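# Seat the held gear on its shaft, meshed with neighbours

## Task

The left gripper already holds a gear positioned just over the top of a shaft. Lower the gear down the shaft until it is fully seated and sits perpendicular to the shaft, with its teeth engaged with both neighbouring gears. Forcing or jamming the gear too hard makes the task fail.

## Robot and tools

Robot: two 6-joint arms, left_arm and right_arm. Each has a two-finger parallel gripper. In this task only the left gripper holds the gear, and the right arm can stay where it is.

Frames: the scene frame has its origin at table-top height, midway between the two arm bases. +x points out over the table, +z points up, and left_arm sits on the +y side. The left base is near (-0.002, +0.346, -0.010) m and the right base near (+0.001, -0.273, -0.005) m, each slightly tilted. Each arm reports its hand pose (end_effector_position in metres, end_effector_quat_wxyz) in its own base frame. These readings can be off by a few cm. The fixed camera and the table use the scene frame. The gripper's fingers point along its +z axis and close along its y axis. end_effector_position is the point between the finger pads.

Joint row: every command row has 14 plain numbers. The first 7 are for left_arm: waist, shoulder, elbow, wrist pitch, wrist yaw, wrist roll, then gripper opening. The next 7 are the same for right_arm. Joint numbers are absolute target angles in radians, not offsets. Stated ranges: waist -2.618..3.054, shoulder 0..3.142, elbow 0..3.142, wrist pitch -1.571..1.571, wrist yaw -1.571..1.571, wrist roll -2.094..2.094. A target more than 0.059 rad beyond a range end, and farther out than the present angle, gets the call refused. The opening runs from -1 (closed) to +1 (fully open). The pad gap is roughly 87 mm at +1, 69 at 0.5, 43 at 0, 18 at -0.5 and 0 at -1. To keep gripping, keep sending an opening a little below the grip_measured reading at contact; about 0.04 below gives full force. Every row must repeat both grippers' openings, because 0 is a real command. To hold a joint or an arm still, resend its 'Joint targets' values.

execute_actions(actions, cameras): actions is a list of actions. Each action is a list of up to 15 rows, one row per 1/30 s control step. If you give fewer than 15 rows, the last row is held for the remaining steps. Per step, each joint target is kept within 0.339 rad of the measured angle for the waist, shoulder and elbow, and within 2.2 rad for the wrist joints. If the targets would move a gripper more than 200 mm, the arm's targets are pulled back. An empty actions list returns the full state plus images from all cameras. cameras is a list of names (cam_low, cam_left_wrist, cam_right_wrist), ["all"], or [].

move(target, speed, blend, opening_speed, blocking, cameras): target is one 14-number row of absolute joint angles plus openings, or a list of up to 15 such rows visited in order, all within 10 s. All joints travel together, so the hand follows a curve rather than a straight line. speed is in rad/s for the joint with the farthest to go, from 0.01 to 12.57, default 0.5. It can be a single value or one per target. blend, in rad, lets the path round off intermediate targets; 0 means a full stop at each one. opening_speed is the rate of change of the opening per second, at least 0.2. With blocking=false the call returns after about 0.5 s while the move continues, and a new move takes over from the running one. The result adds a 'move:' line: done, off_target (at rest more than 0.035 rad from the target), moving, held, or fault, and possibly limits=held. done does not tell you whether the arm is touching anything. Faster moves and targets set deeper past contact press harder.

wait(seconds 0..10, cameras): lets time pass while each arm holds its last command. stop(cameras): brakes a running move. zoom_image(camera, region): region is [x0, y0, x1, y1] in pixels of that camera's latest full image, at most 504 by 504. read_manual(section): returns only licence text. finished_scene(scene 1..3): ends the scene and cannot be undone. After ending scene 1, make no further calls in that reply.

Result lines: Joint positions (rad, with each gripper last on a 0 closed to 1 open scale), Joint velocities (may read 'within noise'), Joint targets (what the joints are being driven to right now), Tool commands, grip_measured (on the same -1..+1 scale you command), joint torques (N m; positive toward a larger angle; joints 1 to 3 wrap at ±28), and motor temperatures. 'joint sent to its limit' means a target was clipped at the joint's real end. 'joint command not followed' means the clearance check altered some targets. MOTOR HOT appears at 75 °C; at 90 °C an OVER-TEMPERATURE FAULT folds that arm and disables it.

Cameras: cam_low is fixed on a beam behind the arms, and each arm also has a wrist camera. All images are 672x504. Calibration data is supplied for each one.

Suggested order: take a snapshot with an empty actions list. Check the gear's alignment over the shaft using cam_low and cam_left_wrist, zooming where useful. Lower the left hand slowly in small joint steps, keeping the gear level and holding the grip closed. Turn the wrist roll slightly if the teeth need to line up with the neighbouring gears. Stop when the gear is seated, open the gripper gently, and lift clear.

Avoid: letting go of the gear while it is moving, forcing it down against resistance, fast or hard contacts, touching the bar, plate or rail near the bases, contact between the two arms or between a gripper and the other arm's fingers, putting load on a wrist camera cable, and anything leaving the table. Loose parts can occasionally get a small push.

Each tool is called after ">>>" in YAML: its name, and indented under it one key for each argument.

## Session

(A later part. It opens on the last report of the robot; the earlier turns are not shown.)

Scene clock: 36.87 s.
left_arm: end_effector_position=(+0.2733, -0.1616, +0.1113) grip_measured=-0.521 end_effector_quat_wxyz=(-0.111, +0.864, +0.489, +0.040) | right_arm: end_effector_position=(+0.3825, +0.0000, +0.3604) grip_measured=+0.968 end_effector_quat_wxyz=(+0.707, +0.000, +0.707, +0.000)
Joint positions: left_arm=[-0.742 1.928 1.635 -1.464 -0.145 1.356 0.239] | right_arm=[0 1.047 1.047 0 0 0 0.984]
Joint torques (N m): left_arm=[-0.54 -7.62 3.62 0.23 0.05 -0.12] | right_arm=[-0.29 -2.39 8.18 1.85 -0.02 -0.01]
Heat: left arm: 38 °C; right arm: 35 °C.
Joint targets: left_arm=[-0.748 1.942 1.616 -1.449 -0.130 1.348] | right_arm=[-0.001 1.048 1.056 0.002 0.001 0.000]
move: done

>>> wait:
  seconds: 0
  cameras: ["cam_left_wrist","cam_low"]

>>> zoom_image:
  camera: "cam_left_wrist"
  region: [290, 80, 520, 310]

>>> zoom_image:
  camera: "cam_low"
  region: [310, 150, 410, 230]

Scene clock: 37.00 s.
left_arm: end_effector_position=(+0.2733, -0.1616, +0.1113) grip_measured=-0.521 end_effector_quat_wxyz=(-0.111, +0.864, +0.489, +0.040) | right_arm: end_effector_position=(+0.3825, +0.0000, +0.3604) grip_measured=+0.968 end_effector_quat_wxyz=(+0.707, +0.000, +0.707, +0.000)
Joint positions: left_arm=[-0.742 1.928 1.635 -1.464 -0.145 1.356 0.239] | right_arm=[0 1.047 1.047 0 0 0 0.984]
Joint torques (N m): left_arm=[-0.54 -7.62 3.62 0.23 0.04 -0.12] | right_arm=[-0.29 -2.39 8.18 1.84 -0.03 -0.01]
Heat: left arm: 38 °C; right arm: 35 °C.
Joint targets: left_arm=[-0.748 1.942 1.616 -1.449 -0.130 1.348] | right_arm=[-0.001 1.048 1.056 0.002 0.001 0.000]
Tool commands: left_gripper/opening=-1.0 right_gripper/opening=+1.0
camera_calibration:
cam_left_wrist: T_world_to_cam=[[-0.862662, 0.485935, 0.140292, 0.29261], [0.339801, 0.351371, 0.872395, -0.113211], [0.374633, 0.800253, -0.468235, 0.223077], [0, 0, 0, 1]] pos_world=[0.207321, -0.280929, 0.162167]
Images, in order (width x height): cam_low 672x504, cam_left_wrist 672x504.

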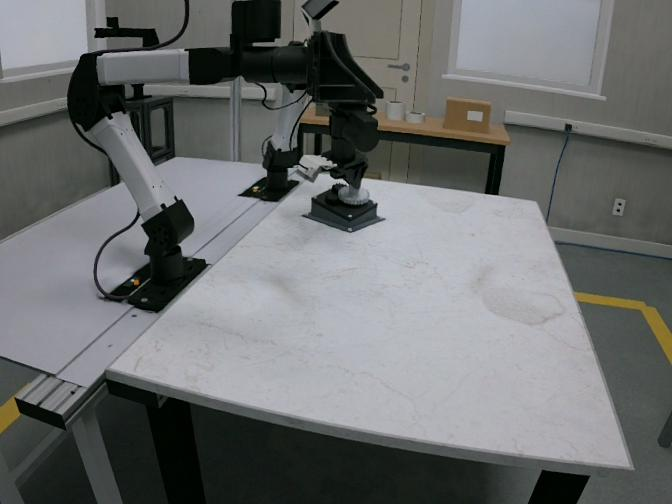

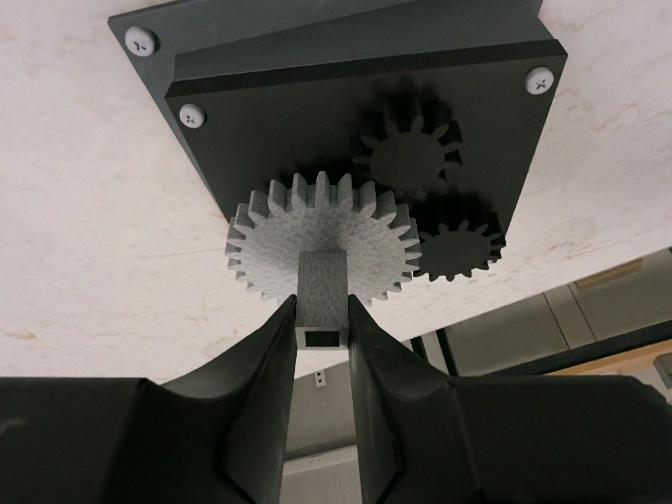

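Scaled by 2.191 from the camera's 672x504 image, which has a finer 960x720 frame.

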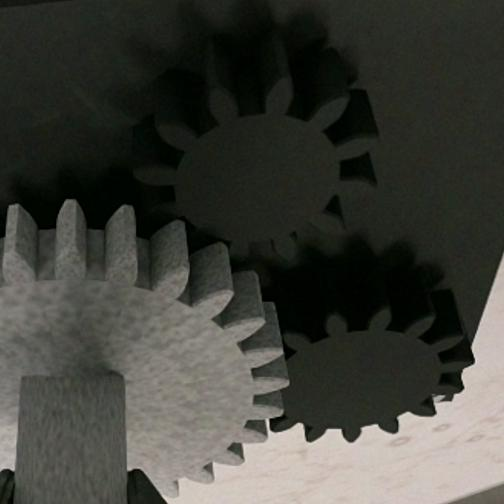

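Scaled by 5.040 from the camera's 672x504 image, which has a finer 960x720 frame.

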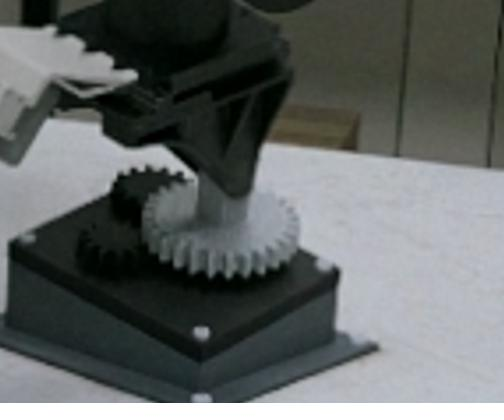

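>>> move:
  target:
    - [-0.758,1.951,1.635,-1.470,-0.158,1.330,-1,-0.001,1.048,1.056,0.002,0.001,0,1]
    - [-0.758,1.951,1.622,-1.456,-0.158,1.318,-1,-0.001,1.048,1.056,0.002,0.001,0,1]
  speed: 0.06

Scene clock: 39.30 s.
left_arm: end_effector_position=(+0.2728, -0.1615, +0.1118) grip_measured=-0.521 end_effector_quat_wxyz=(-0.113, +0.859, +0.497, +0.048) | right_arm: end_effector_position=(+0.3825, +0.0000, +0.3604) grip_measured=+0.968 end_effector_quat_wxyz=(+0.707, +0.000, +0.707, +0.000)
Joint positions: left_arm=[-0.749 1.93 1.635 -1.464 -0.157 1.33 0.239] | right_arm=[0 1.047 1.047 0 0 0 0.984]
Joint torques (N m): left_arm=[-0.85 -7.08 4.1 0.17 -0.11 -0.15] | right_arm=[-0.29 -2.39 8.18 1.85 -0.02 -0.01]
Heat: left arm: 38 °C; right arm: 36 °C.
Joint targets: left_arm=[-0.758 1.951 1.622 -1.456 -0.158 1.318] | right_arm=[-0.001 1.048 1.056 0.002 0.001 0.000]
move: done

>>> move:
  target:
    - [-0.758,1.951,1.613,-1.446,-0.158,1.318,-1,-0.001,1.048,1.056,0.002,0.001,0,1]
    - [-0.757,1.953,1.615,-1.446,-0.158,1.303,-1,-0.001,1.048,1.056,0.002,0.001,0,1]
  speed: 0.06

>>> move:
  target:
    - [-0.758,1.951,1.613,-1.446,-0.158,1.330,-1,-0.001,1.048,1.056,0.002,0.001,0,1]
    - [-0.759,1.947,1.608,-1.445,-0.158,1.355,-1,-0.001,1.048,1.056,0.002,0.001,0,1]
  speed: 0.06

Scene clock: 40.83 s.
left_arm: end_effector_position=(+0.2735, -0.1604, +0.1116) grip_measured=-0.521 end_effector_quat_wxyz=(-0.113, +0.856, +0.502, +0.053) | right_arm: end_effector_position=(+0.3825, +0.0000, +0.3604) grip_measured=+0.968 end_effector_quat_wxyz=(+0.707, +0.000, +0.707, +0.000)
Joint positions: left_arm=[-0.749 1.93 1.632 -1.46 -0.166 1.317 0.239] | right_arm=[0 1.047 1.047 0 0 0 0.984]
Joint torques (N m): left_arm=[-0.76 -6.91 3.77 0.22 -0.03 -0.18] | right_arm=[-0.29 -2.39 8.17 1.85 -0.03 -0.01]
Heat: left arm: 38 °C; right arm: 36 °C.
Joint targets: left_arm=[-0.757 1.953 1.615 -1.446 -0.158 1.303] | right_arm=[-0.001 1.048 1.056 0.002 0.001 0.000]
move: done

Scene clock: 42.33 s.
left_arm: end_effector_position=(+0.2742, -0.1604, +0.1112) grip_measured=-0.521 end_effector_quat_wxyz=(-0.116, +0.864, +0.488, +0.054) | right_arm: end_effector_position=(+0.3825, +0.0000, +0.3604) grip_measured=+0.968 end_effector_quat_wxyz=(+0.707, +0.000, +0.707, +0.000)
Joint positions: left_arm=[-0.752 1.93 1.628 -1.46 -0.172 1.345 0.239] | right_arm=[0 1.047 1.047 0 0 0 0.984]
Joint torques (N m): left_arm=[-0.69 -7.38 3.47 0.22 0.02 0.07] | right_arm=[-0.29 -2.37 8.18 1.85 -0.02 -0.01]
Heat: left arm: 38 °C; right arm: 36 °C.
Joint targets: left_arm=[-0.759 1.947 1.608 -1.445 -0.158 1.355] | right_arm=[-0.001 1.048 1.056 0.002 0.001 0.000]
move: done

>>> wait:
  seconds: 0
  cameras: ["cam_left_wrist","cam_low"]

>>> zoom_image:
  camera: "cam_left_wrist"
  region: [290, 80, 520, 310]

>>> zoom_image:
  camera: "cam_low"
  region: [320, 160, 390, 220]

Scene clock: 42.53 s.
left_arm: end_effector_position=(+0.2743, -0.1604, +0.1112) grip_measured=-0.521 end_effector_quat_wxyz=(-0.116, +0.864, +0.488, +0.054) | right_arm: end_effector_position=(+0.3825, +0.0000, +0.3604) grip_measured=+0.968 end_effector_quat_wxyz=(+0.707, +0.000, +0.707, +0.000)
Joint positions: left_arm=[-0.752 1.93 1.628 -1.46 -0.172 1.346 0.239] | right_arm=[0 1.047 1.047 0 0 0 0.984]
Joint torques (N m): left_arm=[-0.69 -7.38 3.47 0.22 0.02 0.08] | right_arm=[-0.28 -2.39 8.18 1.85 -0.03 -0.01]
Heat: left arm: 38 °C; right arm: 36 °C.
Joint targets: left_arm=[-0.759 1.947 1.608 -1.445 -0.158 1.355] | right_arm=[-0.001 1.048 1.056 0.002 0.001 0.000]
Tool commands: left_gripper/opening=-1.0 right_gripper/opening=+1.0
camera_calibration:
cam_left_wrist: T_world_to_cam=[[-0.863056, 0.486406, 0.136176, 0.293561], [0.325785, 0.330016, 0.885976, -0.114837], [0.386004, 0.809011, -0.443286, 0.217209], [0, 0, 0, 1]] pos_world=[0.206928, -0.280616, 0.158053]
Images, in order (width x height): cam_low 672x504, cam_left_wrist 672x504.

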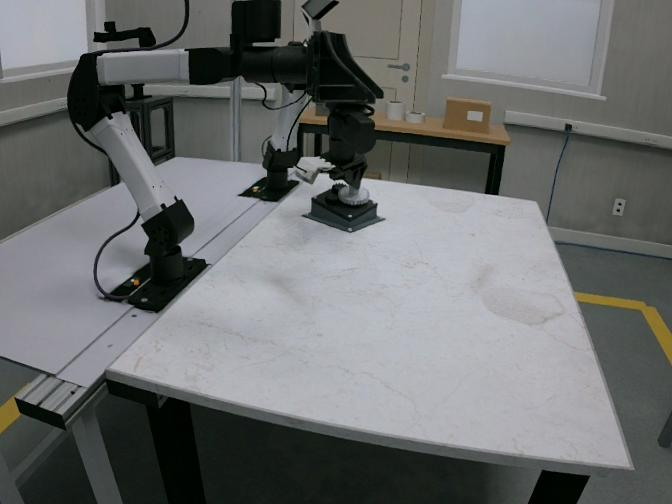

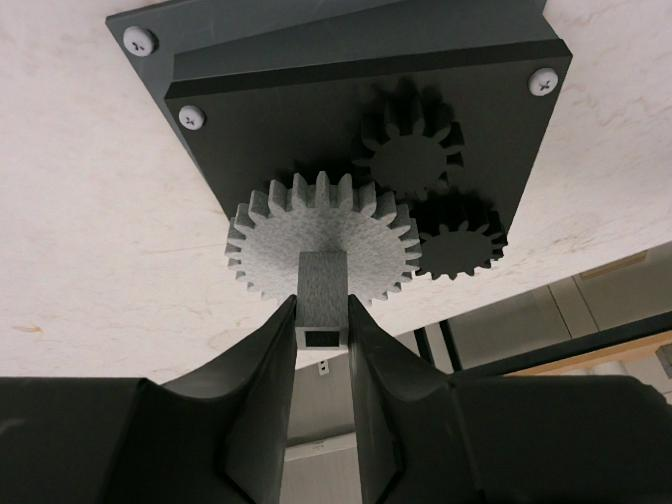

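Scaled by 2.191 from the camera's 672x504 image, which has a finer 960x720 frame.

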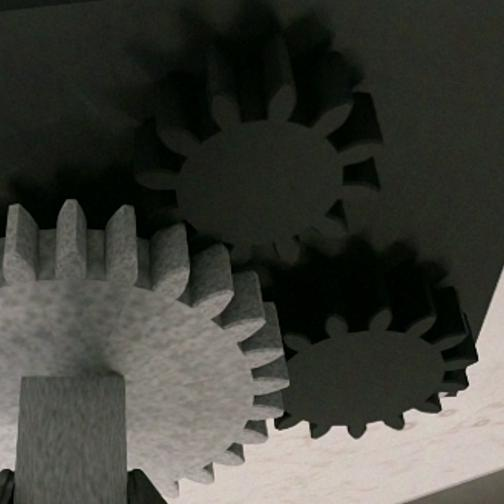

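Scaled by 7.200 from the camera's 672x504 image, which has a finer 960x720 frame.

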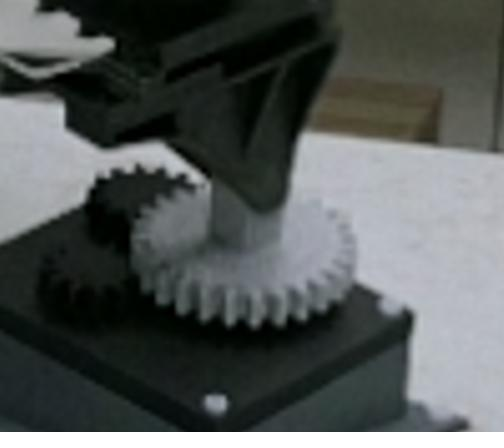

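>>> move:
  target:
    - [-0.760,1.943,1.603,-1.444,-0.158,1.380,-1,-0.001,1.048,1.056,0.002,0.001,0,1]
    - [-0.761,1.939,1.598,-1.443,-0.158,1.405,-1,-0.001,1.048,1.056,0.002,0.001,0,1]
  speed: 0.06

>>> move:
  target:
    - [-0.762,1.935,1.593,-1.442,-0.158,1.430,-1,-0.001,1.048,1.056,0.002,0.001,0,1]
    - [-0.763,1.931,1.588,-1.440,-0.158,1.455,-1,-0.001,1.048,1.056,0.002,0.001,0,1]
  speed: 0.06

Scene clock: 44.80 s.
left_arm: end_effector_position=(+0.2750, -0.1605, +0.1105) grip_measured=-0.521 end_effector_quat_wxyz=(-0.121, +0.874, +0.467, +0.054) | right_arm: end_effector_position=(+0.3825, +0.0000, +0.3604) grip_measured=+0.968 end_effector_quat_wxyz=(+0.707, +0.000, +0.707, +0.000)
Joint positions: left_arm=[-0.755 1.93 1.623 -1.461 -0.179 1.388 0.239] | right_arm=[0 1.047 1.047 0 0 0 0.984]
Joint torques (N m): left_arm=[-0.57 -8.02 3.08 0.23 0.08 0.17] | right_arm=[-0.29 -2.39 8.2 1.85 -0.03 -0.01]
Heat: left arm: 38 °C; right arm: 36 °C.
Joint targets: left_arm=[-0.761 1.939 1.598 -1.443 -0.158 1.405] | right_arm=[-0.001 1.048 1.056 0.002 0.001 0.000]
move: done

Scene clock: 46.50 s.
left_arm: end_effector_position=(+0.2726, -0.1604, +0.1042) grip_measured=-0.521 end_effector_quat_wxyz=(-0.128, +0.887, +0.441, +0.045) | right_arm: end_effector_position=(+0.3825, +0.0000, +0.3604) grip_measured=+0.968 end_effector_quat_wxyz=(+0.707, +0.000, +0.707, +0.000)
Joint positions: left_arm=[-0.757 1.93 1.599 -1.452 -0.172 1.443 0.239] | right_arm=[0 1.047 1.047 0 0 0 0.984]
Joint torques (N m): left_arm=[-0.57 -8.61 4.18 0.14 0.01 0.11] | right_arm=[-0.29 -2.4 8.18 1.85 -0.03 -0.01]
Motor temperatures (°C): left_arm=[26 38 37 26 22 24 26] | right_arm=[22 32 36 31 26 22 25]
Heat: left arm: 38 °C; right arm: 36 °C.
Joint targets: left_arm=[-0.763 1.931 1.588 -1.440 -0.158 1.455] | right_arm=[-0.001 1.048 1.056 0.002 0.001 0.000]
move: done

>>> move:
  target: [-0.758,1.932,1.566,-1.425,-0.140,1.455,-1,-0.001,1.048,1.056,0.002,0.001,0,1]
  speed: 0.06
  cameras: ["cam_left_wrist","cam_low"]

>>> zoom_image:
  camera: "cam_left_wrist"
  region: [290, 80, 520, 310]

>>> zoom_image:
  camera: "cam_low"
  region: [320, 160, 390, 220]

Scene clock: 47.37 s.
left_arm: end_effector_position=(+0.2722, -0.1599, +0.1000) grip_measured=-0.521 end_effector_quat_wxyz=(-0.129, +0.888, +0.440, +0.044) | right_arm: end_effector_position=(+0.3825, +0.0000, +0.3604) grip_measured=+0.968 end_effector_quat_wxyz=(+0.707, +0.000, +0.707, +0.000)
Joint positions: left_arm=[-0.757 1.93 1.582 -1.436 -0.172 1.446 0.239] | right_arm=[0 1.047 1.047 0 0 0 0.984]
Joint torques (N m): left_arm=[-0.05 -8.54 3.81 0.13 0.19 0.08] | right_arm=[-0.31 -2.39 8.18 1.85 -0.02 -0.01]
Heat: left arm: 38 °C; right arm: 36 °C.
Joint targets: left_arm=[-0.758 1.932 1.566 -1.425 -0.140 1.455] | right_arm=[-0.001 1.048 1.056 0.002 0.001 0.000]
move: done
camera_calibration:
cam_left_wrist: T_world_to_cam=[[-0.802051, 0.569907, 0.178664, 0.285562], [0.394916, 0.281631, 0.874486, -0.129876], [0.448058, 0.771939, -0.450948, 0.190661], [0, 0, 0, 1]] pos_world=[0.194898, -0.273345, 0.148533]
Images, in order (width x height): cam_low 672x504, cam_left_wrist 672x504.

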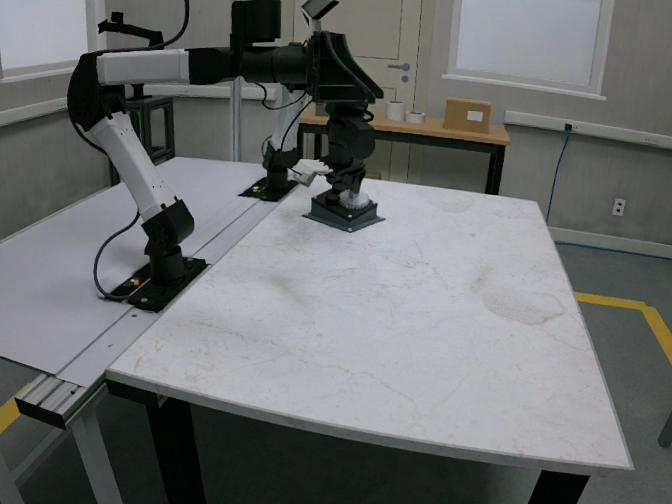

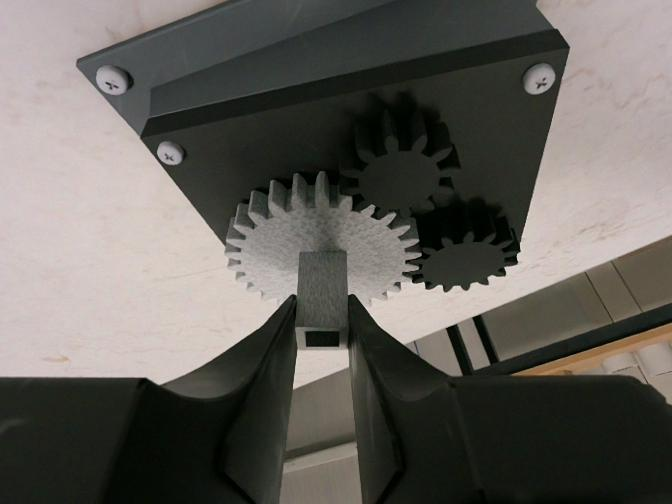

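Scaled by 2.191 from the camera's 672x504 image, which has a finer 960x720 frame.

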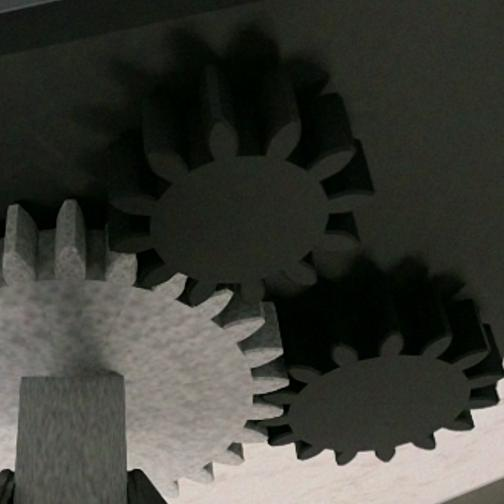

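Scaled by 7.200 from the camera's 672x504 image, which has a finer 960x720 frame.

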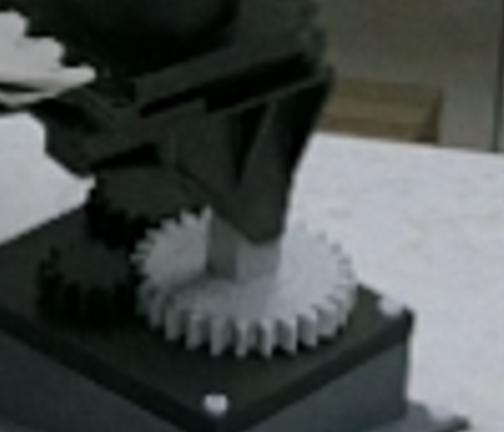

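>>> move:
  target:
    - [-0.758,1.931,1.553,-1.413,-0.137,1.455,-1,-0.001,1.048,1.056,0.002,0.001,0,1]
    - [-0.758,1.931,1.543,-1.405,-0.137,1.445,-1,-0.001,1.048,1.056,0.002,0.001,0,1]
  speed: 0.05
  cameras: ["cam_left_wrist","cam_low"]

Scene clock: 49.50 s.
left_arm: end_effector_position=(+0.2729, -0.1594, +0.0993) grip_measured=-0.521 end_effector_quat_wxyz=(-0.128, +0.888, +0.440, +0.048) | right_arm: end_effector_position=(+0.3825, +0.0000, +0.3604) grip_measured=+0.968 end_effector_quat_wxyz=(+0.707, +0.000, +0.707, +0.000)
Joint positions: left_arm=[-0.757 1.927 1.574 -1.427 -0.177 1.446 0.239] | right_arm=[0 1.047 1.047 0 0 0 0.984]
Joint torques (N m): left_arm=[-0.05 -8.32 2.59 0.25 0.26 -0.03] | right_arm=[-0.28 -2.39 8.18 1.85 -0.02 -0.01]
Heat: left arm: 39 °C; right arm: 36 °C.
Joint targets: left_arm=[-0.758 1.931 1.543 -1.405 -0.137 1.445] | right_arm=[-0.001 1.048 1.056 0.002 0.001 0.000]
move: off_target (left_arm); left_arm: the wrist yaw is farthest, 0.040 rad from its target
camera_calibration:
cam_left_wrist: T_world_to_cam=[[-0.802642, 0.570654, 0.173552, 0.286768], [0.389193, 0.280574, 0.877386, -0.128617], [0.45199, 0.771772, -0.447295, 0.188119], [0, 0, 0, 1]] pos_world=[0.1952, -0.272744, 0.147222]
Images, in order (width x height): cam_low 672x504, cam_left_wrist 672x504.

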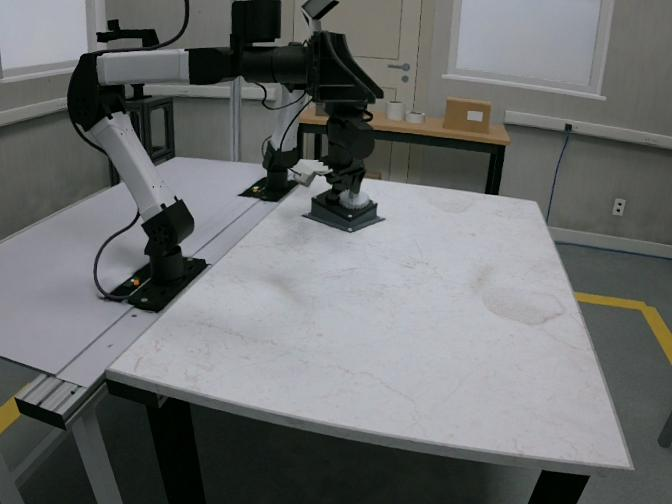

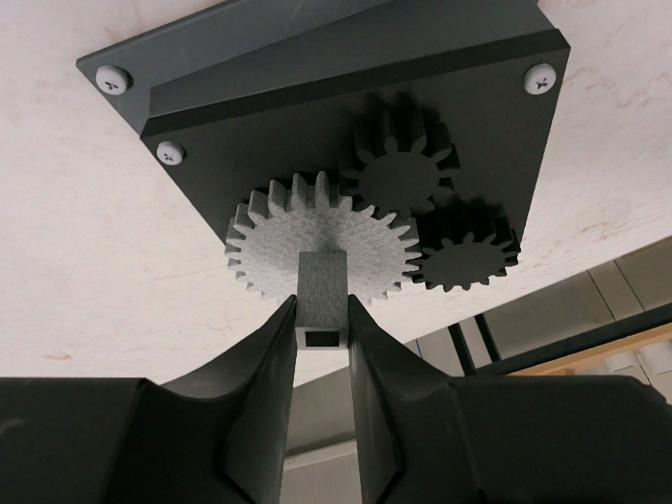

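>>> zoom_image:
  camera: "cam_left_wrist"
  region: [200, 80, 540, 340]

Scaled by 1.482 from the camera's 672x504 image, which has a finer 960x720 frame.

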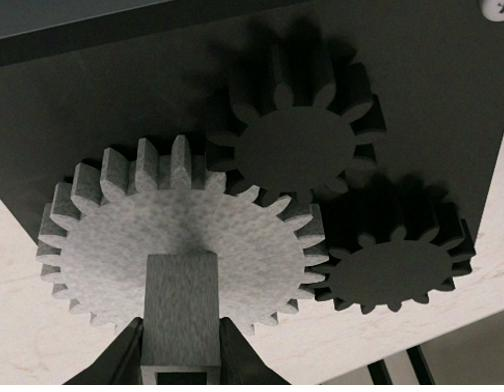

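>>> move:
  target:
    - [-0.757,1.929,1.560,-1.417,-0.165,1.446,-1,-0.001,1.048,1.056,0.002,0.001,0,1]
    - [-0.757,1.929,1.562,-1.418,-0.167,1.446,-0.3,-0.001,1.048,1.056,0.002,0.001,0,1]
  speed: 0.06
  opening_speed: 0.6
  cameras: ["cam_left_wrist"]

>>> zoom_image:
  camera: "cam_left_wrist"
  region: [200, 80, 540, 340]

Scene clock: 52.20 s.
left_arm: end_effector_position=(+0.2728, -0.1597, +0.0989) grip_measured=-0.300 end_effector_quat_wxyz=(-0.127, +0.888, +0.440, +0.047) | right_arm: end_effector_position=(+0.3825, +0.0000, +0.3604) grip_measured=+0.968 end_effector_quat_wxyz=(+0.707, +0.000, +0.707, +0.000)
Joint positions: left_arm=[-0.757 1.927 1.573 -1.425 -0.176 1.446 0.35] | right_arm=[0 1.047 1.047 0 0 0 0.984]
Joint torques (N m): left_arm=[0.05 -8.49 4.21 0.11 -0.03 -0.02] | right_arm=[-0.29 -2.37 8.18 1.85 -0.02 -0.01]
Heat: left arm: 39 °C; right arm: 37 °C.
Joint targets: left_arm=[-0.757 1.929 1.562 -1.418 -0.167 1.446] | right_arm=[-0.001 1.048 1.056 0.002 0.001 0.000]
move: done
camera_calibration:
cam_left_wrist: T_world_to_cam=[[-0.80272, 0.570719, 0.172976, 0.286954], [0.389517, 0.282132, 0.876743, -0.127889], [0.451572, 0.771156, -0.448777, 0.188361], [0, 0, 0, 1]] pos_world=[0.1951, -0.272944, 0.147022]
Images, in order (width x height): cam_left_wrist 672x504.

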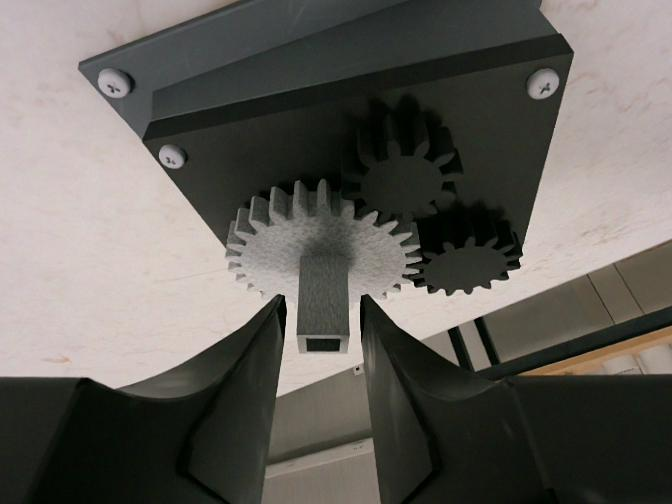

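Scaled by 1.482 from the camera's 672x504 image, which has a finer 960x720 frame.

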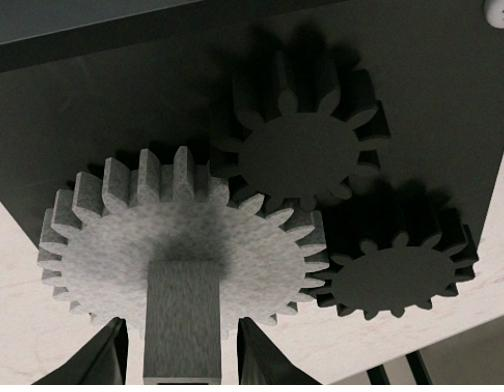

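>>> move:
  target:
    - [-0.757,1.935,1.605,-1.458,-0.170,1.446,-0.2,-0.001,1.048,1.056,0.002,0.001,0,1]
    - [-0.757,1.945,1.700,-1.545,-0.170,1.446,-0.2,-0.001,1.048,1.056,0.002,0.001,0,1]
  speed: [0.08,0.15]
  blend: 0.02
  cameras: ["cam_left_wrist"]

>>> zoom_image:
  camera: "cam_left_wrist"
  region: [200, 150, 540, 400]

Scene clock: 54.60 s.
left_arm: end_effector_position=(+0.2750, -0.1618, +0.1261) grip_measured=-0.200 end_effector_quat_wxyz=(-0.124, +0.888, +0.440, +0.048) | right_arm: end_effector_position=(+0.3825, +0.0000, +0.3604) grip_measured=+0.968 end_effector_quat_wxyz=(+0.707, +0.000, +0.707, +0.000)
Joint positions: left_arm=[-0.757 1.927 1.682 -1.529 -0.176 1.446 0.4] | right_arm=[0 1.047 1.047 0 0 0 0.984]
Joint torques (N m): left_arm=[0.06 -7.24 6.49 -0.11 -0.07 -0.02] | right_arm=[-0.29 -2.37 8.18 1.85 -0.02 -0.01]
Heat: left arm: 40 °C; right arm: 37 °C.
Joint targets: left_arm=[-0.757 1.945 1.700 -1.545 -0.170 1.446] | right_arm=[-0.001 1.048 1.056 0.002 0.001 0.000]
move: done; blend cut to 0 rad at target 1
camera_calibration:
cam_left_wrist: T_world_to_cam=[[-0.80349, 0.571407, 0.167027, 0.286383], [0.385612, 0.285796, 0.877282, -0.150413], [0.45355, 0.769295, -0.449975, 0.200432], [0, 0, 0, 1]] pos_world=[0.197201, -0.274845, 0.174311]
Images, in order (width x height): cam_left_wrist 672x504.

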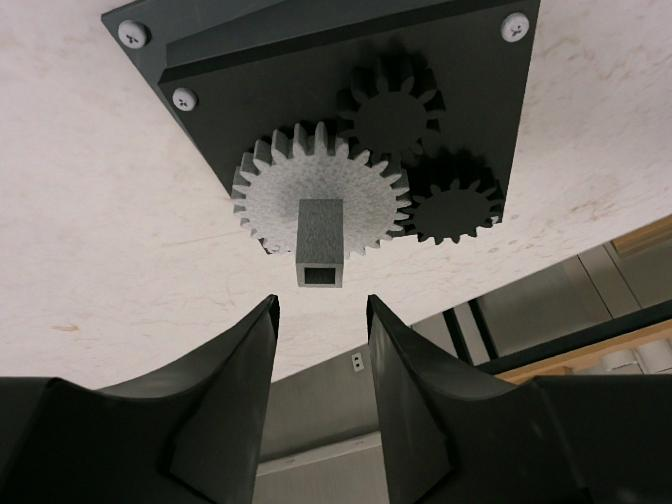

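Scaled by 1.482 from the camera's 672x504 image, which has a finer 960x720 frame.

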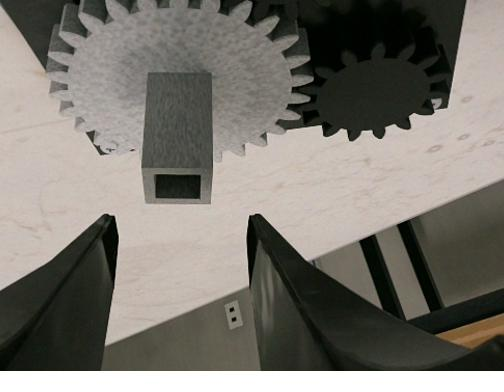

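>>> zoom_image:
  camera: "cam_left_wrist"
  region: [220, 80, 460, 290]

>>> zoom_image:
  camera: "cam_left_wrist"
  region: [100, 0, 560, 290]

Scaled by 2.100 from the camera's 672x504 image, which has a finer 960x720 frame.

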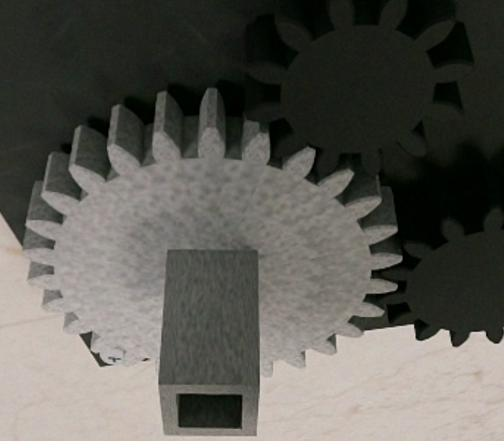

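Scaled by 1.096 from the camera's 672x504 image, which has a finer 960x720 frame.

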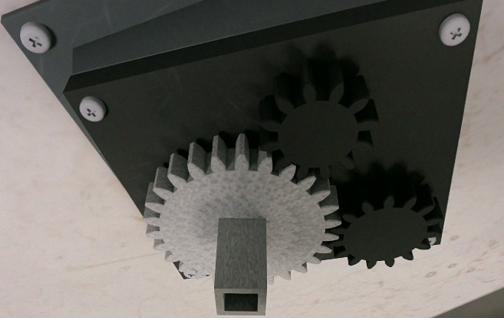

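>>> move:
  target: [-0.72,1.60,1.84,-1.561,-0.014,1.441,-0.2,-0.001,1.048,1.056,0.002,0.001,0,1]
  speed: 0.4
  cameras: ["cam_left_wrist"]

>>> zoom_image:
  camera: "cam_left_wrist"
  region: [190, 130, 526, 382]

Scene clock: 57.73 s.
left_arm: end_effector_position=(+0.2633, -0.1734, +0.2474) grip_measured=-0.200 end_effector_quat_wxyz=(+0.113, +0.877, +0.463, +0.054) | right_arm: end_effector_position=(+0.3825, +0.0000, +0.3604) grip_measured=+0.968 end_effector_quat_wxyz=(+0.707, +0.000, +0.707, +0.000)
Joint positions: left_arm=[-0.727 1.607 1.828 -1.541 -0.023 1.446 0.4] | right_arm=[0 1.047 1.047 0 0 0 0.984]
Joint torques (N m): left_arm=[0.68 -6.48 6.12 0.79 0.05 -0.11] | right_arm=[-0.29 -2.39 8.18 1.85 -0.03 -0.01]
Heat: left arm: 40 °C; right arm: 37 °C.
Joint targets: left_arm=[-0.720 1.600 1.840 -1.561 -0.014 1.441] | right_arm=[-0.001 1.048 1.056 0.002 0.001 0.000]
move: done
camera_calibration:
cam_left_wrist: T_world_to_cam=[[-0.807866, 0.530824, -0.256084, 0.362121], [0.18405, 0.64, 0.746006, -0.101959], [0.559892, 0.555541, -0.614732, 0.24506], [0, 0, 0, 1]] pos_world=[0.174104, -0.26311, 0.319442]
Images, in order (width x height): cam_left_wrist 672x504.

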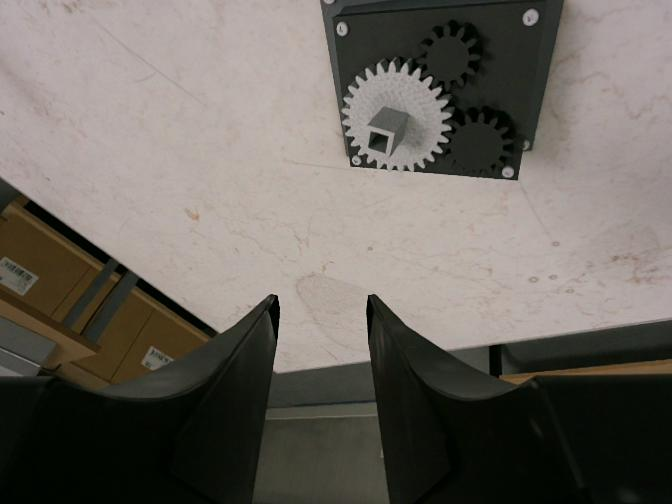

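Scaled by 1.500 from the camera's 672x504 image, which has a finer 960x720 frame.

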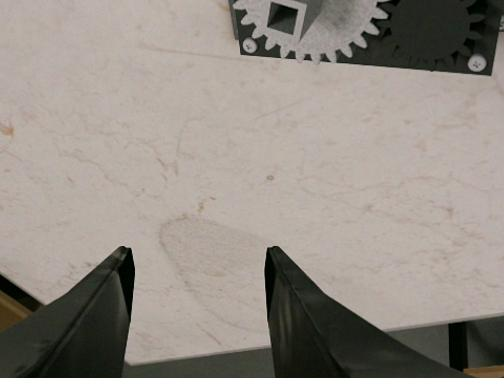

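>>> zoom_image:
  camera: "cam_left_wrist"
  region: [320, 0, 570, 188]

>>> zoom_image:
  camera: "cam_left_wrist"
  region: [330, 45, 510, 180]

Scaled by 2.016 from the camera's 672x504 image, which has a finer 960x720 frame.

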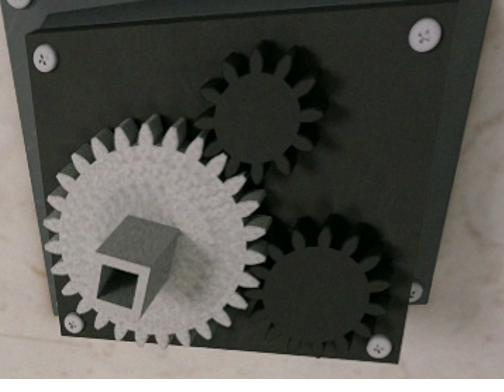

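Scaled by 2.800 from the camera's 672x504 image, which has a finer 960x720 frame.

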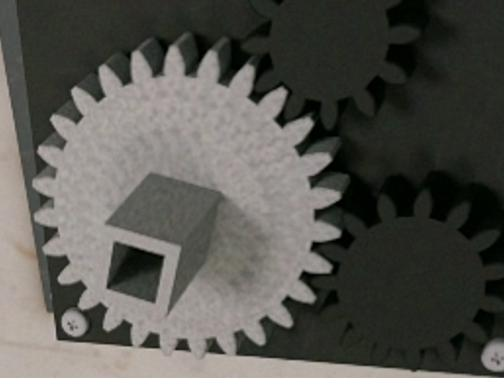

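>>> zoom_image:
  camera: "cam_left_wrist"
  region: [340, 48, 430, 116]

>>> zoom_image:
  camera: "cam_left_wrist"
  region: [410, 60, 500, 128]

Scaled by 5.600 from the camera's 672x504 image, which has a finer 960x720 frame.

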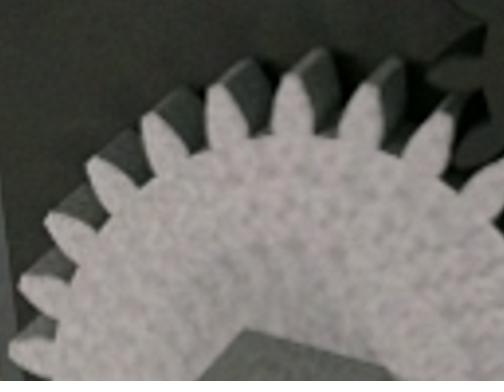

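Scaled by 5.600 from the camera's 672x504 image, which has a finer 960x720 frame.

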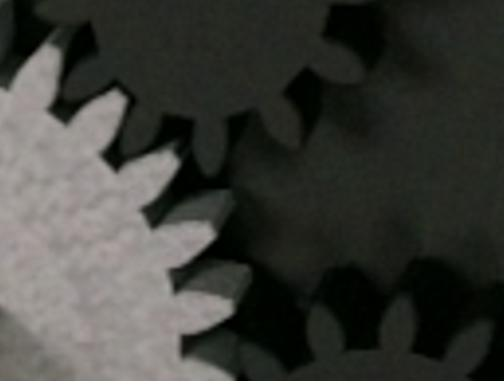

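>>> move:
  target: [-0.733,1.915,1.675,-1.508,-0.132,1.466,-0.2,-0.001,1.048,1.056,0.002,0.001,0,1]
  speed: 0.3
  cameras: ["cam_left_wrist"]

Scene clock: 61.43 s.
left_arm: end_effector_position=(+0.2755, -0.1614, +0.1283) grip_measured=-0.200 end_effector_quat_wxyz=(-0.101, +0.885, +0.454, +0.027) | right_arm: end_effector_position=(+0.3825, +0.0000, +0.3604) grip_measured=+0.968 end_effector_quat_wxyz=(+0.707, +0.000, +0.707, +0.000)
Joint positions: left_arm=[-0.727 1.906 1.683 -1.518 -0.122 1.455 0.4] | right_arm=[0 1.047 1.047 0 0 0 0.984]
Joint torques (N m): left_arm=[-0.59 -7.82 4.45 0.21 -0.17 0.1] | right_arm=[-0.29 -2.39 8.18 1.85 -0.03 -0.01]
Heat: left arm: 40 °C; right arm: 37 °C.
Joint targets: left_arm=[-0.733 1.915 1.675 -1.508 -0.132 1.466] | right_arm=[-0.001 1.048 1.056 0.002 0.001 0.000]
move: done
camera_calibration:
cam_left_wrist: T_world_to_cam=[[-0.81909, 0.555251, 0.14418, 0.290826], [0.387674, 0.350503, 0.852559, -0.139562], [0.422849, 0.754217, -0.50235, 0.213657], [0, 0, 0, 1]] pos_world=[0.201972, -0.273708, 0.184384]
Images, in order (width x height): cam_left_wrist 672x504.

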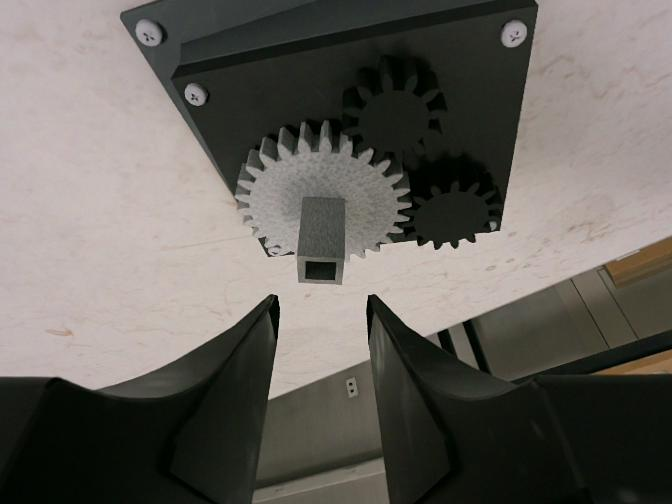

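>>> move:
  target:
    - [-0.735,1.906,1.570,-1.418,-0.140,1.458,-0.2,-0.001,1.048,1.056,0.002,0.001,0,1]
    - [-0.735,1.905,1.562,-1.410,-0.140,1.458,-0.25,-0.001,1.048,1.056,0.002,0.001,0,1]
  speed: 0.15
  cameras: ["cam_left_wrist"]

Scene clock: 63.80 s.
left_arm: end_effector_position=(+0.2738, -0.1578, +0.1019) grip_measured=-0.250 end_effector_quat_wxyz=(-0.108, +0.884, +0.453, +0.029) | right_arm: end_effector_position=(+0.3825, +0.0000, +0.3604) grip_measured=+0.968 end_effector_quat_wxyz=(+0.707, +0.000, +0.707, +0.000)
Joint positions: left_arm=[-0.727 1.906 1.574 -1.421 -0.131 1.455 0.375] | right_arm=[0 1.047 1.047 0 0 0 0.984]
Joint torques (N m): left_arm=[-0.79 -8.62 4.15 0.19 -0.17 0.01] | right_arm=[-0.29 -2.39 8.18 1.85 -0.03 -0.01]
Heat: left arm: 40 °C; right arm: 37 °C.
Joint targets: left_arm=[-0.735 1.905 1.562 -1.410 -0.140 1.458] | right_arm=[-0.001 1.048 1.056 0.002 0.001 0.000]
move: done
camera_calibration:
cam_left_wrist: T_world_to_cam=[[-0.817804, 0.554429, 0.154289, 0.289681], [0.390617, 0.337879, 0.856304, -0.120789], [0.422628, 0.760557, -0.492888, 0.198548], [0, 0, 0, 1]] pos_world=[0.200173, -0.270803, 0.156599]
Images, in order (width x height): cam_left_wrist 672x504.

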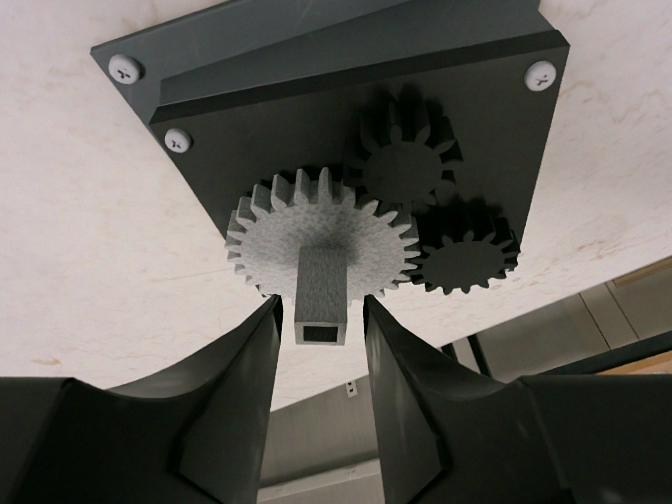

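>>> move:
  target:
    - [-0.735,1.905,1.562,-1.410,-0.140,1.458,-1,-0.001,1.048,1.056,0.002,0.001,0,1]
    - [-0.735,1.904,1.535,-1.386,-0.140,1.458,-1,-0.001,1.048,1.056,0.002,0.001,0,1]
  speed: 0.05
  opening_speed: 1
  cameras: ["cam_left_wrist"]

Scene clock: 65.80 s.
left_arm: end_effector_position=(+0.2749, -0.1566, +0.1010) grip_measured=-0.520 end_effector_quat_wxyz=(-0.110, +0.885, +0.451, +0.037) | right_arm: end_effector_position=(+0.3825, +0.0000, +0.3604) grip_measured=+0.968 end_effector_quat_wxyz=(+0.707, +0.000, +0.707, +0.000)
Joint positions: left_arm=[-0.731 1.904 1.563 -1.411 -0.149 1.455 0.24] | right_arm=[0 1.047 1.047 0 0 0 0.984]
Joint torques (N m): left_arm=[-0.34 -8.51 2.84 0.33 -0.02 0] | right_arm=[-0.29 -2.39 8.18 1.85 -0.03 -0.01]
Heat: left arm: 40 °C; right arm: 37 °C.
Joint targets: left_arm=[-0.735 1.904 1.535 -1.386 -0.140 1.458] | right_arm=[-0.001 1.048 1.056 0.002 0.001 0.000]
move: done
camera_calibration:
cam_left_wrist: T_world_to_cam=[[-0.815642, 0.558619, 0.150572, 0.290492], [0.382196, 0.324866, 0.865095, -0.121525], [0.434343, 0.763156, -0.478476, 0.192481], [0, 0, 0, 1]] pos_world=[0.199781, -0.269688, 0.153488]
Images, in order (width x height): cam_left_wrist 672x504.

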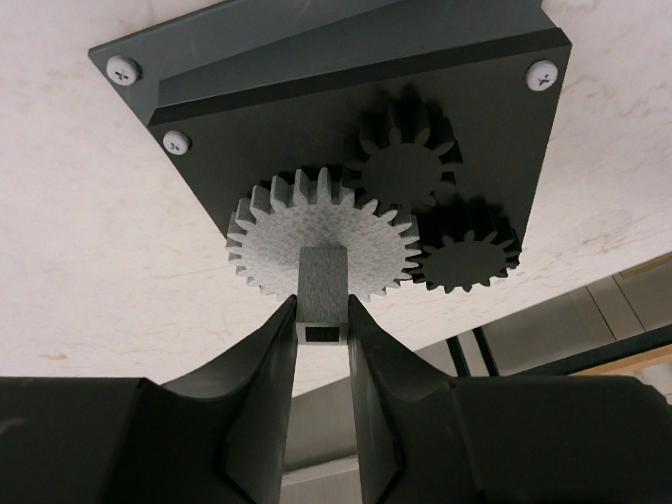

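>>> move:
  target:
    - [-0.735,1.903,1.531,-1.382,-0.140,1.485,-1,-0.001,1.048,1.056,0.002,0.001,0,1]
    - [-0.730,1.904,1.529,-1.380,-0.150,1.435,-1,-0.001,1.048,1.056,0.002,0.001,0,1]
    - [-0.735,1.903,1.529,-1.380,-0.130,1.458,-1,-0.001,1.048,1.056,0.002,0.001,0,1]
  speed: 0.06
  cameras: ["cam_left_wrist"]

>>> zoom_image:
  camera: "cam_left_wrist"
  region: [200, 80, 540, 340]

Scene clock: 68.67 s.
left_arm: end_effector_position=(+0.2749, -0.1564, +0.1009) grip_measured=-0.520 end_effector_quat_wxyz=(-0.108, +0.883, +0.455, +0.039) | right_arm: end_effector_position=(+0.3825, +0.0000, +0.3604) grip_measured=+0.968 end_effector_quat_wxyz=(+0.707, +0.000, +0.707, +0.000)
Joint positions: left_arm=[-0.731 1.901 1.56 -1.406 -0.15 1.445 0.24] | right_arm=[0 1.047 1.047 0 0 0 0.984]
Joint torques (N m): left_arm=[-0.34 -8.35 2.67 0.35 0.09 0.12] | right_arm=[-0.28 -2.37 8.18 1.85 -0.02 0]
Heat: left arm: 40 °C; right arm: 37 °C.
Joint targets: left_arm=[-0.735 1.903 1.529 -1.380 -0.130 1.458] | right_arm=[-0.001 1.048 1.056 0.002 0.001 0.000]
move: done
camera_calibration:
cam_left_wrist: T_world_to_cam=[[-0.821748, 0.551093, 0.145003, 0.291396], [0.374026, 0.329632, 0.866861, -0.118645], [0.429924, 0.766576, -0.476997, 0.193884], [0, 0, 0, 1]] pos_world=[0.200475, -0.270104, 0.153078]
Images, in order (width x height): cam_left_wrist 672x504.

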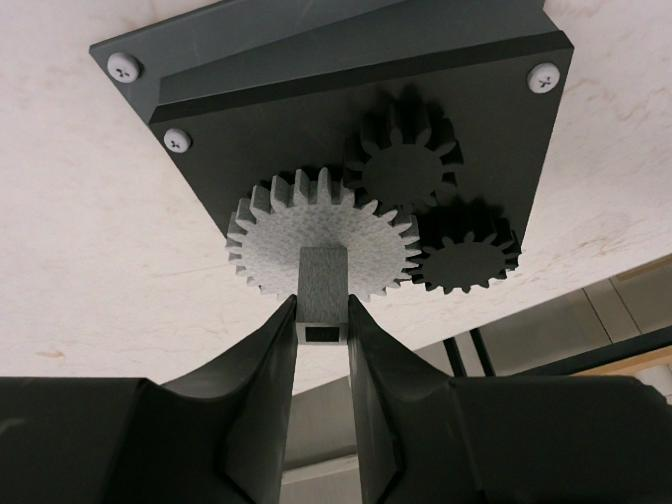

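Scaled by 1.482 from the camera's 672x504 image, which has a finer 960x720 frame.

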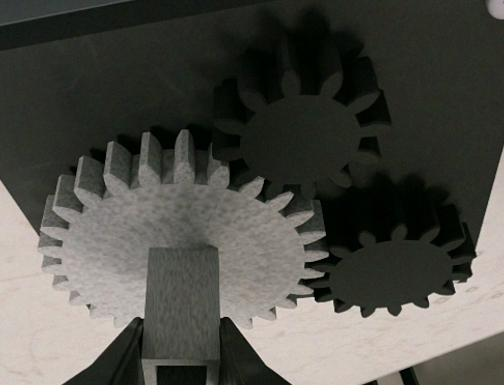

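>>> move:
  target:
    - [-0.733,1.904,1.552,-1.400,-0.142,1.447,-1,-0.001,1.048,1.056,0.002,0.001,0,1]
    - [-0.733,1.904,1.553,-1.401,-0.142,1.447,-0.2,-0.001,1.048,1.056,0.002,0.001,0,1]
    - [-0.733,1.905,1.565,-1.415,-0.142,1.447,-0.2,-0.001,1.048,1.056,0.002,0.001,0,1]
    - [-0.733,1.918,1.690,-1.522,-0.142,1.447,-0.2,-0.001,1.048,1.056,0.002,0.001,0,1]
  speed: [0.06,0.1,0.1,0.2]
  opening_speed: 0.8
  cameras: ["cam_left_wrist"]

>>> zoom_image:
  camera: "cam_left_wrist"
  region: [220, 80, 460, 290]

Scene clock: 72.97 s.
left_arm: end_effector_position=(+0.2782, -0.1595, +0.1287) grip_measured=-0.200 end_effector_quat_wxyz=(-0.102, +0.883, +0.456, +0.041) | right_arm: end_effector_position=(+0.3825, +0.0000, +0.3604) grip_measured=+0.968 end_effector_quat_wxyz=(+0.707, +0.000, +0.707, +0.000)
Joint positions: left_arm=[-0.731 1.901 1.673 -1.505 -0.149 1.445 0.4] | right_arm=[0 1.047 1.047 0 0 0 0.984]
Joint torques (N m): left_arm=[-0.14 -7.19 6.56 -0.03 -0.03 -0.01] | right_arm=[-0.28 -2.39 8.2 1.85 -0.02 -0.01]
Heat: left arm: 40 °C; right arm: 38 °C.
Joint targets: left_arm=[-0.733 1.918 1.690 -1.522 -0.142 1.447] | right_arm=[-0.001 1.048 1.056 0.002 0.001 0.000]
move: done
camera_calibration:
cam_left_wrist: T_world_to_cam=[[-0.823144, 0.552361, 0.131647, 0.294097], [0.365571, 0.338099, 0.867207, -0.139295], [0.434502, 0.761962, -0.480231, 0.206512], [0, 0, 0, 1]] pos_world=[0.203277, -0.272707, 0.181254]
Images, in order (width x height): cam_left_wrist 672x504.

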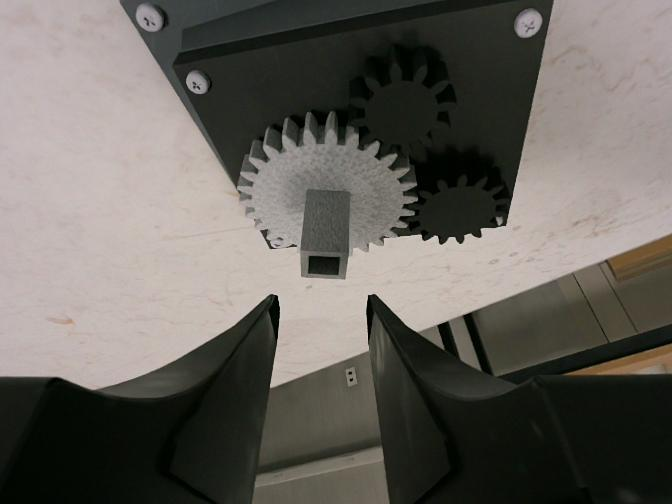

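Scaled by 2.100 from the camera's 672x504 image, which has a finer 960x720 frame.

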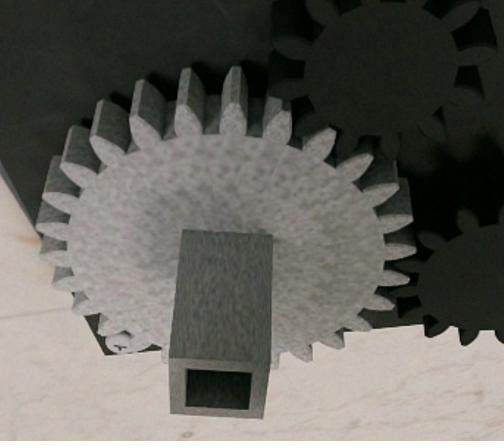

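>>> finished_scene:
  scene: 2

The scene is finished: the task was done.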